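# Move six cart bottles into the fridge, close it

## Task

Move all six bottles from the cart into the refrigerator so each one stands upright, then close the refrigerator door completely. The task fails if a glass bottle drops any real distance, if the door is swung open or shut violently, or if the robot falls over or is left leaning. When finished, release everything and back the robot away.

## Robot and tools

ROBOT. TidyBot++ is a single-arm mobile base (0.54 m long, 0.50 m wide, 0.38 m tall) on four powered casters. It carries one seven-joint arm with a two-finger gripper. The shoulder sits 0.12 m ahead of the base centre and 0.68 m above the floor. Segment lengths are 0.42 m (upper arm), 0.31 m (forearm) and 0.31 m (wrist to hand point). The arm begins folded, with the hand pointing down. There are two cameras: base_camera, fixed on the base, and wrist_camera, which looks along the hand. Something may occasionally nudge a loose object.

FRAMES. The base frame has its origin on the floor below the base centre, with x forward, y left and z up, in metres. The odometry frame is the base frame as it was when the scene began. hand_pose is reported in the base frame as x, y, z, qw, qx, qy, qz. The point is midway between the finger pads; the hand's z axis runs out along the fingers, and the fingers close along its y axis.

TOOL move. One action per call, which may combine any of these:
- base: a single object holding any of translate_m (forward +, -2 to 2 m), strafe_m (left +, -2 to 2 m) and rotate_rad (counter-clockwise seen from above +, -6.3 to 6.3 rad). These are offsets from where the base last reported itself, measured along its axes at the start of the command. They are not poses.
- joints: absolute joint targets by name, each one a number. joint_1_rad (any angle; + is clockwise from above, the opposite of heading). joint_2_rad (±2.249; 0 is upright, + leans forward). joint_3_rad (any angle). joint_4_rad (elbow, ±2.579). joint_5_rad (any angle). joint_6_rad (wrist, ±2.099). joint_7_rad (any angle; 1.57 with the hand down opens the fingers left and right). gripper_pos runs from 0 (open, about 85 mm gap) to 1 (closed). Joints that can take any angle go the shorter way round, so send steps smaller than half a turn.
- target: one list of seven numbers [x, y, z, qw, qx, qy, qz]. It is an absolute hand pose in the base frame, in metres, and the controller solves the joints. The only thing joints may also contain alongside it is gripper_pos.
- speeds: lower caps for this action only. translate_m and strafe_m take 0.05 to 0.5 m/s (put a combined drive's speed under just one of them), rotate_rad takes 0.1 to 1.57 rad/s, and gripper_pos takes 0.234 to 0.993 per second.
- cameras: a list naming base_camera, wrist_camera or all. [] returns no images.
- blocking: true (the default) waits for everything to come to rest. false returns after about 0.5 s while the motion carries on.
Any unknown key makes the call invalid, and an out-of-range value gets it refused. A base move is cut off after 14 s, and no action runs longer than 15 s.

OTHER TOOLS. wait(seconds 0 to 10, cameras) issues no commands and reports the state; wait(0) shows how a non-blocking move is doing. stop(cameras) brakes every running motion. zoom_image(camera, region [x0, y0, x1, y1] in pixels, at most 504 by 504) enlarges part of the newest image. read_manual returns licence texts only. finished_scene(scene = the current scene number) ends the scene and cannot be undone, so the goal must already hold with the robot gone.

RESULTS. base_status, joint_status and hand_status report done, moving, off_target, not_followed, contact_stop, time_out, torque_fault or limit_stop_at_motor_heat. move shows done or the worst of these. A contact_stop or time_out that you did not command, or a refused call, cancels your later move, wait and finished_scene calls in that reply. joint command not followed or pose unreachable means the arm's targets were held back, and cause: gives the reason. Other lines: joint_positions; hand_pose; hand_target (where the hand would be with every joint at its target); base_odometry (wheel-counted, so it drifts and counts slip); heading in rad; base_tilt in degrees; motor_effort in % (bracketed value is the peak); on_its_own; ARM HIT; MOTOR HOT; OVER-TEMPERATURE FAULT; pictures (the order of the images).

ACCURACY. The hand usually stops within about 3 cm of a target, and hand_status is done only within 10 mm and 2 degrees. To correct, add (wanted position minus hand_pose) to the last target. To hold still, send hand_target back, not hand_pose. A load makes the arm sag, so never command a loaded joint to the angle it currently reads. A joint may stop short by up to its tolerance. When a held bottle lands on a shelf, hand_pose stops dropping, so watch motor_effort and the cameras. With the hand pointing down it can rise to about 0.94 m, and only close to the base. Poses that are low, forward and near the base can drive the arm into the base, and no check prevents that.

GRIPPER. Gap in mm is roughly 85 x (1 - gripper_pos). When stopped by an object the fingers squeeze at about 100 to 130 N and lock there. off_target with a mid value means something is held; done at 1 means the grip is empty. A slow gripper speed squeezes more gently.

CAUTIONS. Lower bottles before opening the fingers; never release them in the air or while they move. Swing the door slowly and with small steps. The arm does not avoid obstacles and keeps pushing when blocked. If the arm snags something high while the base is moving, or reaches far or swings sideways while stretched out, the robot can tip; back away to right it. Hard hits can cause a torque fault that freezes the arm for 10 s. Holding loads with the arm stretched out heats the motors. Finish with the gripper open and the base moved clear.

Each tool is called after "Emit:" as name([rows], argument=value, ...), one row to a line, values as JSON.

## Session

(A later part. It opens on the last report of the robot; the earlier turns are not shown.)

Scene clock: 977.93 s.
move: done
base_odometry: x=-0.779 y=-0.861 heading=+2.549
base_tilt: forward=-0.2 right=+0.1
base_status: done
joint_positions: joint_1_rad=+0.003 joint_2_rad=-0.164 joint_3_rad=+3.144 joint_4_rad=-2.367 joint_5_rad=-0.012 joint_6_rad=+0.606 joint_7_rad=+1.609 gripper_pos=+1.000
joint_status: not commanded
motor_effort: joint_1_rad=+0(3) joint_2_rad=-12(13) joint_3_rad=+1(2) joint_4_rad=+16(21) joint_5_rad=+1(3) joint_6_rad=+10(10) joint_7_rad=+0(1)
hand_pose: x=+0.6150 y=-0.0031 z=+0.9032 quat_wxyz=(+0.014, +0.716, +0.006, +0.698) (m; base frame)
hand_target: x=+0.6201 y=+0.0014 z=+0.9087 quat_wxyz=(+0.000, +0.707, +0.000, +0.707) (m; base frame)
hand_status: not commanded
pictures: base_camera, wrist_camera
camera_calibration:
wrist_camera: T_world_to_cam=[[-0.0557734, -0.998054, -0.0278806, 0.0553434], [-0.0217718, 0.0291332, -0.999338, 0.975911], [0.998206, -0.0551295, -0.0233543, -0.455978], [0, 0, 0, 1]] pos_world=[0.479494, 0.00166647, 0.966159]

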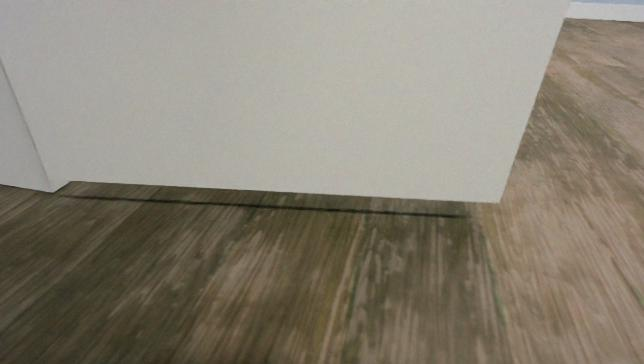

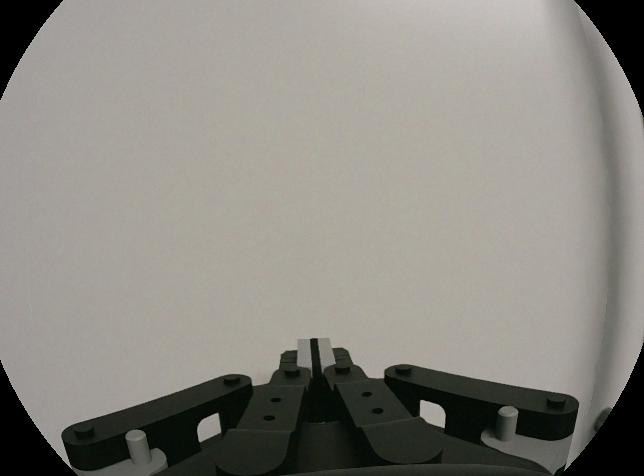

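Emit:
move(base={"translate_m":0.157,"strafe_m":-0.194,"rotate_rad":0.288}, speeds={"translate_m":0.12,"rotate_rad":0.15})

Emit:
move(base={"translate_m":0.159,"strafe_m":-0.185,"rotate_rad":0.288}, speeds={"translate_m":0.12,"rotate_rad":0.15})

Scene clock: 984.73 s.
move: done
base_odometry: x=-0.801 y=-0.612 heading=+2.838
base_tilt: forward=-0.2 right=+0.1
base_status: done
joint_positions: joint_1_rad=+0.003 joint_2_rad=-0.163 joint_3_rad=+3.143 joint_4_rad=-2.367 joint_5_rad=-0.012 joint_6_rad=+0.607 joint_7_rad=+1.609 gripper_pos=+1.000
joint_status: not commanded
motor_effort: joint_1_rad=+0(1) joint_2_rad=-11(13) joint_3_rad=+1(2) joint_4_rad=+16(16) joint_5_rad=+1(2) joint_6_rad=+9(10) joint_7_rad=+0(1)
hand_pose: x=+0.6154 y=-0.0030 z=+0.9023 quat_wxyz=(+0.014, +0.717, +0.006, +0.697) (m; base frame)
hand_target: x=+0.6201 y=+0.0014 z=+0.9087 quat_wxyz=(+0.000, +0.707, +0.000, +0.707) (m; base frame)
hand_status: not commanded
pictures: base_camera, wrist_camera
camera_calibration:
wrist_camera: T_world_to_cam=[[-0.0555299, -0.998071, -0.0277502, 0.0552257], [-0.0234229, 0.0290876, -0.999302, 0.976071], [0.998182, -0.0548412, -0.0249929, -0.454869], [0, 0, 0, 1]] pos_world=[0.479971, 0.00178206, 0.965554]

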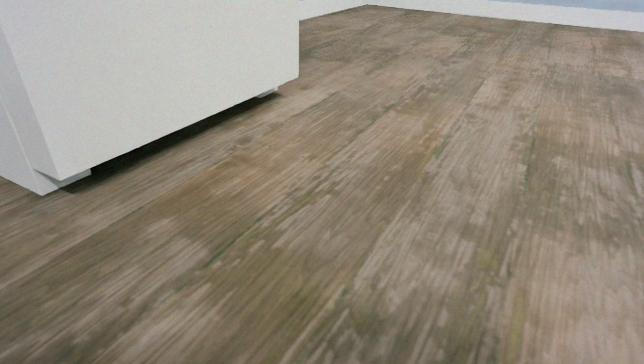

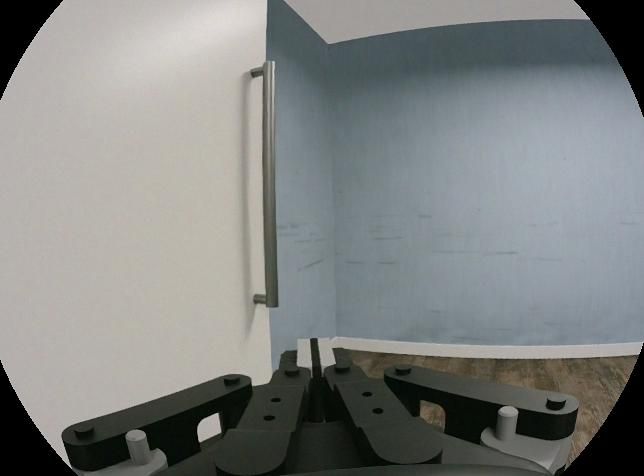

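Scene clock: 987.33 s.
move: done
base_odometry: x=-0.897 y=-0.388 heading=+3.128
base_tilt: forward=-0.2 right=+0.1
base_status: done
joint_positions: joint_1_rad=+0.003 joint_2_rad=-0.161 joint_3_rad=+3.143 joint_4_rad=-2.367 joint_5_rad=-0.012 joint_6_rad=+0.607 joint_7_rad=+1.609 gripper_pos=+1.000
joint_status: not commanded
motor_effort: joint_1_rad=+0(1) joint_2_rad=-11(13) joint_3_rad=+1(2) joint_4_rad=+16(16) joint_5_rad=+0(2) joint_6_rad=+9(10) joint_7_rad=+1(1)
hand_pose: x=+0.6157 y=-0.0028 z=+0.9014 quat_wxyz=(+0.014, +0.717, +0.006, +0.697) (m; base frame)
hand_target: x=+0.6201 y=+0.0014 z=+0.9087 quat_wxyz=(+0.000, +0.707, +0.000, +0.707) (m; base frame)
hand_status: not commanded
pictures: base_camera, wrist_camera
camera_calibration:
wrist_camera: T_world_to_cam=[[-0.0553472, -0.998085, -0.0276194, 0.0551146], [-0.0251918, 0.0290489, -0.99926, 0.976253], [0.998149, -0.0546104, -0.0267513, -0.453663], [0, 0, 0, 1]] pos_world=[0.480468, 0.00187526, 0.964917]

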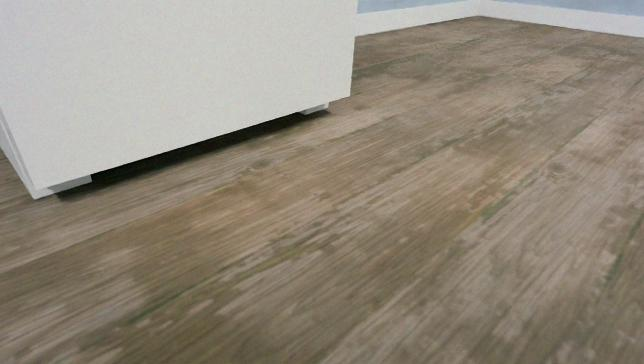

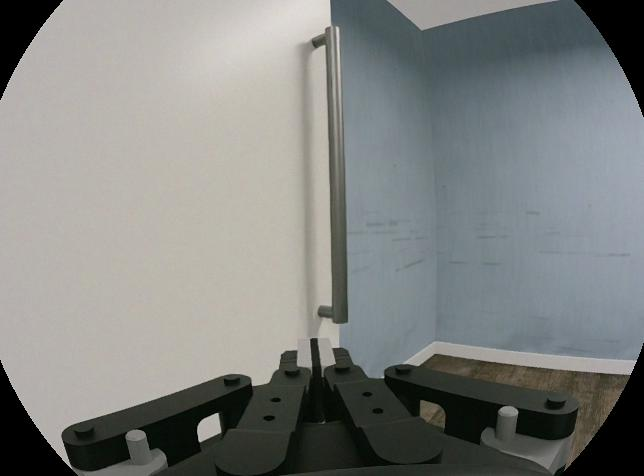

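Emit:
move(base={"translate_m":0.509,"strafe_m":-0.514,"rotate_rad":0.785}, speeds={"translate_m":0.3})

Scene clock: 1001.73 s.
move: done
base_odometry: x=-1.399 y=+0.133 heading=-2.369
base_tilt: forward=-0.2 right=+0.1
base_status: done
joint_positions: joint_1_rad=+0.002 joint_2_rad=-0.160 joint_3_rad=+3.142 joint_4_rad=-2.367 joint_5_rad=-0.012 joint_6_rad=+0.607 joint_7_rad=+1.609 gripper_pos=+1.000
joint_status: not commanded
motor_effort: joint_1_rad=+0(1) joint_2_rad=-11(13) joint_3_rad=+1(2) joint_4_rad=+16(16) joint_5_rad=+1(2) joint_6_rad=+10(10) joint_7_rad=+0(1)
hand_pose: x=+0.6160 y=-0.0020 z=+0.9009 quat_wxyz=(+0.013, +0.718, +0.007, +0.696) (m; base frame)
hand_target: x=+0.6201 y=+0.0014 z=+0.9087 quat_wxyz=(+0.000, +0.707, +0.000, +0.707) (m; base frame)
hand_status: not commanded
pictures: base_camera, wrist_camera
camera_calibration:
wrist_camera: T_world_to_cam=[[-0.0536571, -0.998182, -0.0274471, 0.0547955], [-0.0263872, 0.0288944, -0.999234, 0.976375], [0.998211, -0.0528917, -0.0278897, -0.452886], [0, 0, 0, 1]] pos_world=[0.48078, 0.00253016, 0.964501]

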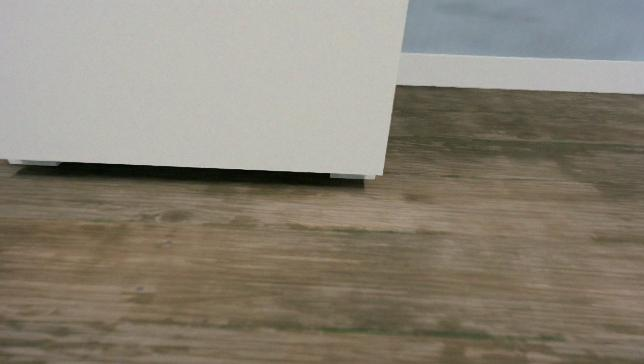

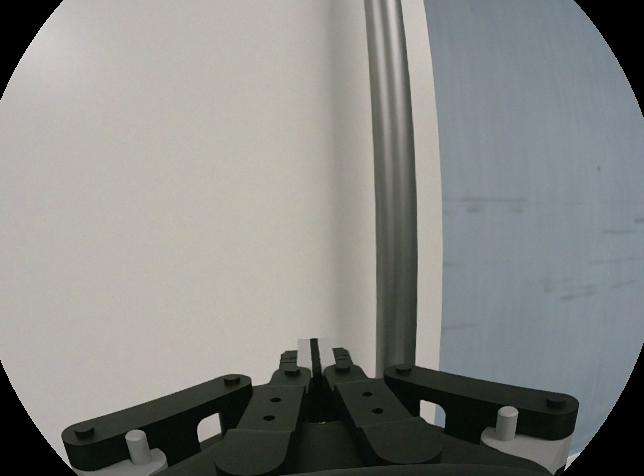

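Emit:
move(base={"strafe_m":0.05}, cameras=[])

Emit:
move(base={"translate_m":0.11}, speeds={"translate_m":0.06})

Scene clock: 1008.40 s.
move: done
base_odometry: x=-1.364 y=+0.097 heading=-2.370
base_tilt: forward=-0.2 right=+0.1
base_status: done
joint_positions: joint_1_rad=+0.000 joint_2_rad=-0.160 joint_3_rad=+3.139 joint_4_rad=-2.367 joint_5_rad=-0.012 joint_6_rad=+0.607 joint_7_rad=+1.609 gripper_pos=+1.000
joint_status: not commanded
motor_effort: joint_1_rad=+0(2) joint_2_rad=-12(13) joint_3_rad=+1(3) joint_4_rad=+16(16) joint_5_rad=+1(2) joint_6_rad=+10(10) joint_7_rad=+0(1)
hand_pose: x=+0.6160 y=+0.0006 z=+0.9009 quat_wxyz=(+0.012, +0.718, +0.009, +0.696) (m; base frame)
hand_target: x=+0.6201 y=+0.0014 z=+0.9087 quat_wxyz=(+0.000, +0.707, +0.000, +0.707) (m; base frame)
hand_status: not commanded
pictures: none
No camera images: "cameras" was empty.

Scene clock: 1010.77 s.
move: done
base_odometry: x=-1.443 y=+0.021 heading=-2.369
base_tilt: forward=-0.2 right=+0.1
base_status: done
joint_positions: joint_1_rad=+0.000 joint_2_rad=-0.196 joint_3_rad=+3.139 joint_4_rad=-2.401 joint_5_rad=-0.012 joint_6_rad=+0.609 joint_7_rad=+1.609 gripper_pos=+1.000
joint_status: not commanded
motor_effort: joint_1_rad=+1(1) joint_2_rad=-3(13) joint_3_rad=+2(2) joint_4_rad=+22(27) joint_5_rad=+0(2) joint_6_rad=+9(11) joint_7_rad=+1(1)
hand_pose: x=+0.6015 y=+0.0005 z=+0.9006 quat_wxyz=(+0.012, +0.716, +0.009, +0.698) (m; base frame)
hand_target: x=+0.6201 y=+0.0014 z=+0.9087 quat_wxyz=(+0.000, +0.707, +0.000, +0.707) (m; base frame)
hand_status: not commanded
pictures: base_camera, wrist_camera
camera_calibration:
wrist_camera: T_world_to_cam=[[-0.0487505, -0.998444, -0.0270677, 0.0531924], [-0.0209016, 0.0281138, -0.999386, 0.972492], [0.998592, -0.0481548, -0.0222396, -0.443632], [0, 0, 0, 1]] pos_world=[0.465927, 0.00440624, 0.963469]

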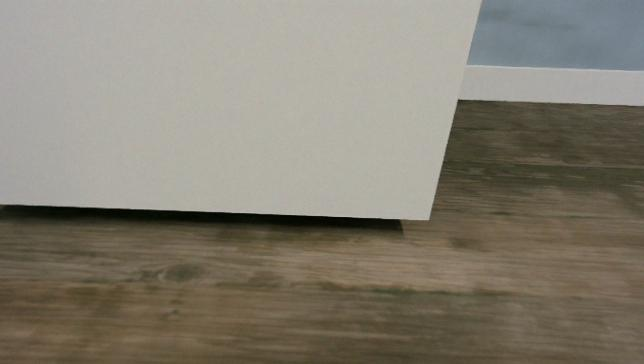

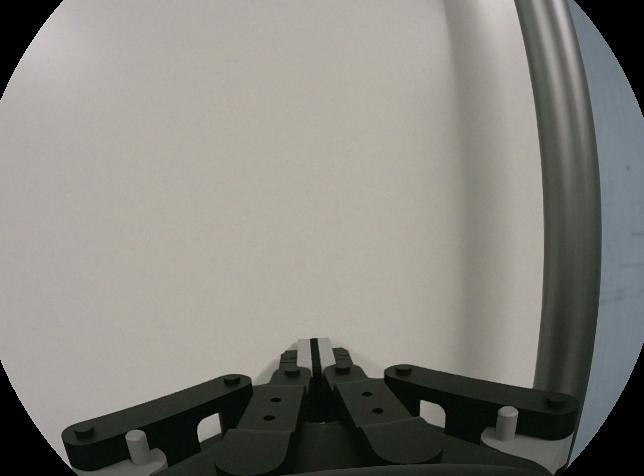

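Emit:
move(base={"translate_m":0.03}, speeds={"translate_m":0.05}, cameras=[])

Emit:
move(base={"translate_m":-0.3,"strafe_m":-0.28}, joints={"joint_1_rad":0.0})

Scene clock: 1015.57 s.
move: done
base_odometry: x=-1.464 y=+0.000 heading=-2.369
base_tilt: forward=-0.3 right=+0.1
base_status: done
joint_positions: joint_1_rad=+0.000 joint_2_rad=-0.268 joint_3_rad=+3.139 joint_4_rad=-2.462 joint_5_rad=-0.012 joint_6_rad=+0.611 joint_7_rad=+1.609 gripper_pos=+1.000
joint_status: not commanded
motor_effort: joint_1_rad=+0(2) joint_2_rad=+12(16) joint_3_rad=+2(4) joint_4_rad=+33(37) joint_5_rad=+0(2) joint_6_rad=+11(12) joint_7_rad=+0(1)
hand_pose: x=+0.5741 y=+0.0006 z=+0.9001 quat_wxyz=(+0.012, +0.712, +0.009, +0.703) (m; base frame)
hand_target: x=+0.6201 y=+0.0014 z=+0.9087 quat_wxyz=(+0.000, +0.707, +0.000, +0.707) (m; base frame)
hand_status: not commanded
pictures: none
No camera images: "cameras" was empty.

Scene clock: 1017.73 s.
move: done
base_odometry: x=-1.445 y=+0.410 heading=-2.369
base_tilt: forward=-0.2 right=+0.1
base_status: done
joint_positions: joint_1_rad=-0.006 joint_2_rad=-0.143 joint_3_rad=+3.137 joint_4_rad=-2.389 joint_5_rad=-0.012 joint_6_rad=+0.621 joint_7_rad=+1.609 gripper_pos=+1.000
joint_status: all done
motor_effort: joint_1_rad=+0(4) joint_2_rad=-12(15) joint_3_rad=+1(6) joint_4_rad=+15(32) joint_5_rad=+1(3) joint_6_rad=+9(10) joint_7_rad=+0(1)
hand_pose: x=+0.6153 y=+0.0046 z=+0.8847 quat_wxyz=(+0.009, +0.726, +0.012, +0.687) (m; base frame)
hand_target: x=+0.6201 y=+0.0014 z=+0.9087 quat_wxyz=(+0.000, +0.707, +0.000, +0.707) (m; base frame)
hand_status: not commanded
pictures: base_camera, wrist_camera
camera_calibration:
wrist_camera: T_world_to_cam=[[-0.0415277, -0.998817, -0.0252811, 0.0514685], [-0.0511122, 0.0273935, -0.998317, 0.974425], [0.997829, -0.0401657, -0.0521894, -0.430618], [0, 0, 0, 1]] pos_world=[0.481626, 0.00741859, 0.951613]

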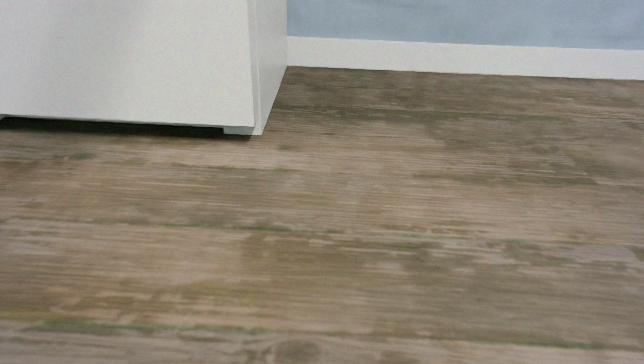

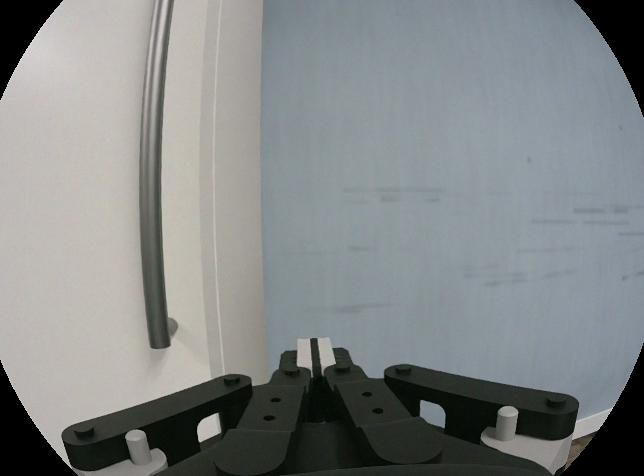

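Emit:
zoom_image(camera="wrist_camera", region=[120, 60, 320, 360])

Emit:
zoom_image(camera="base_camera", region=[160, 0, 320, 150])

Scaled by 1.680.

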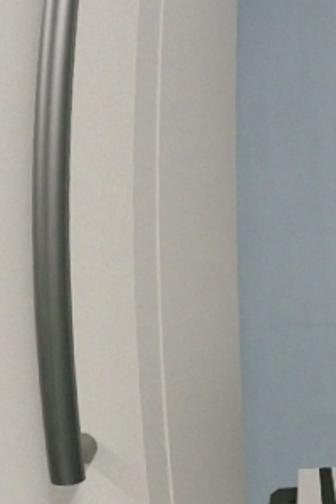

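Scaled by 3.150.

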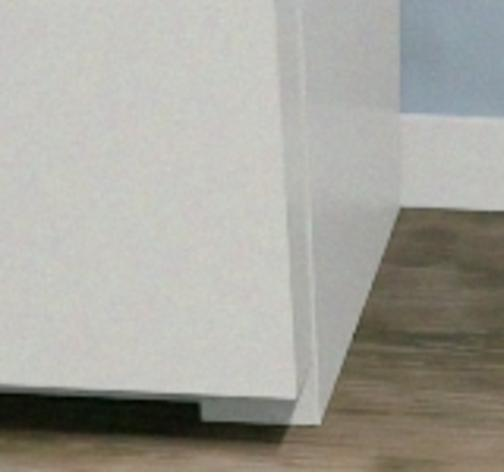

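Emit:
move(base={"strafe_m":-0.45,"rotate_rad":0.9})

Emit:
zoom_image(camera="wrist_camera", region=[100, 60, 400, 400])

Scene clock: 1027.97 s.
move: done
base_odometry: x=-1.759 y=+0.733 heading=-1.468
base_tilt: forward=-0.2 right=+0.1
base_status: done
joint_positions: joint_1_rad=-0.006 joint_2_rad=-0.144 joint_3_rad=+3.137 joint_4_rad=-2.389 joint_5_rad=-0.012 joint_6_rad=+0.621 joint_7_rad=+1.609 gripper_pos=+1.000
joint_status: not commanded
motor_effort: joint_1_rad=+0(1) joint_2_rad=-12(14) joint_3_rad=+1(2) joint_4_rad=+15(16) joint_5_rad=+1(2) joint_6_rad=+9(10) joint_7_rad=+0(1)
hand_pose: x=+0.6150 y=+0.0045 z=+0.8855 quat_wxyz=(+0.009, +0.726, +0.012, +0.688) (m; base frame)
hand_target: x=+0.6201 y=+0.0014 z=+0.9087 quat_wxyz=(+0.000, +0.707, +0.000, +0.707) (m; base frame)
hand_status: not commanded
pictures: base_camera, wrist_camera
camera_calibration:
wrist_camera: T_world_to_cam=[[-0.041724, -0.998807, -0.0253603, 0.0515458], [-0.0496095, 0.0274221, -0.998392, 0.974298], [0.997897, -0.0403988, -0.0506945, -0.431646], [0, 0, 0, 1]] pos_world=[0.481223, 0.00732906, 0.952156]

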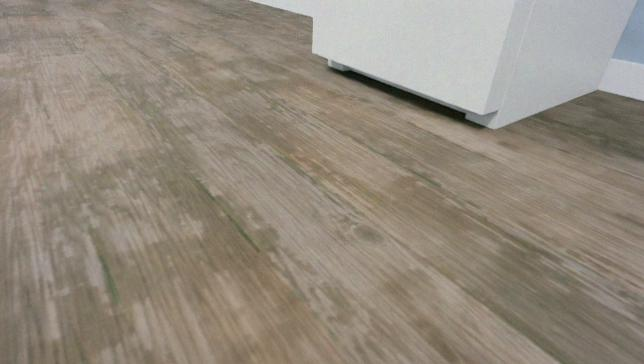

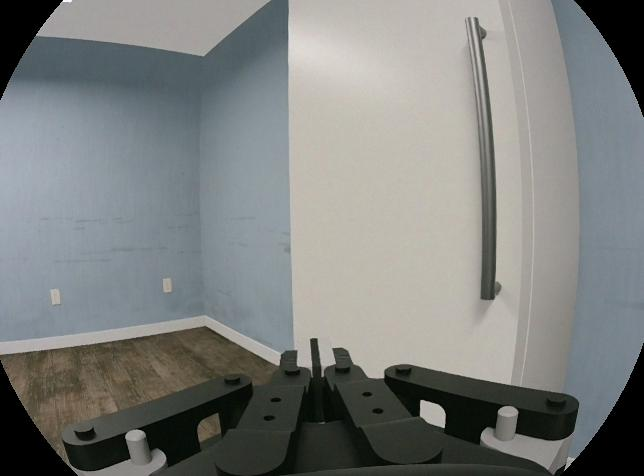

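Scaled by 1.482.

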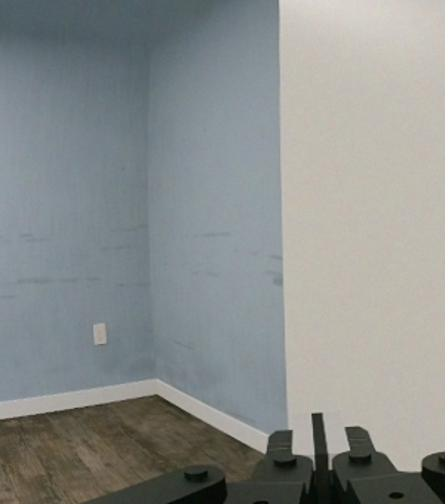

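Emit:
zoom_image(camera="wrist_camera", region=[460, 100, 600, 240])

Emit:
zoom_image(camera="base_camera", region=[440, 0, 560, 140])

Scaled by 3.600.

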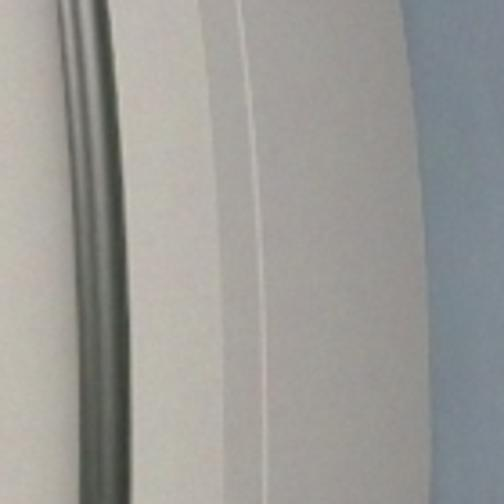

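Scaled by 3.600.

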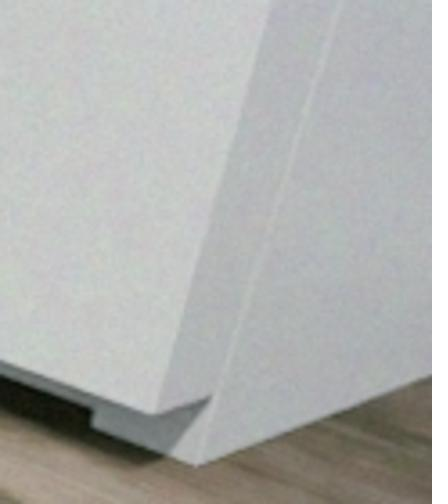

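Emit:
finished_scene(scene=1)

The scene is finished: the task was done.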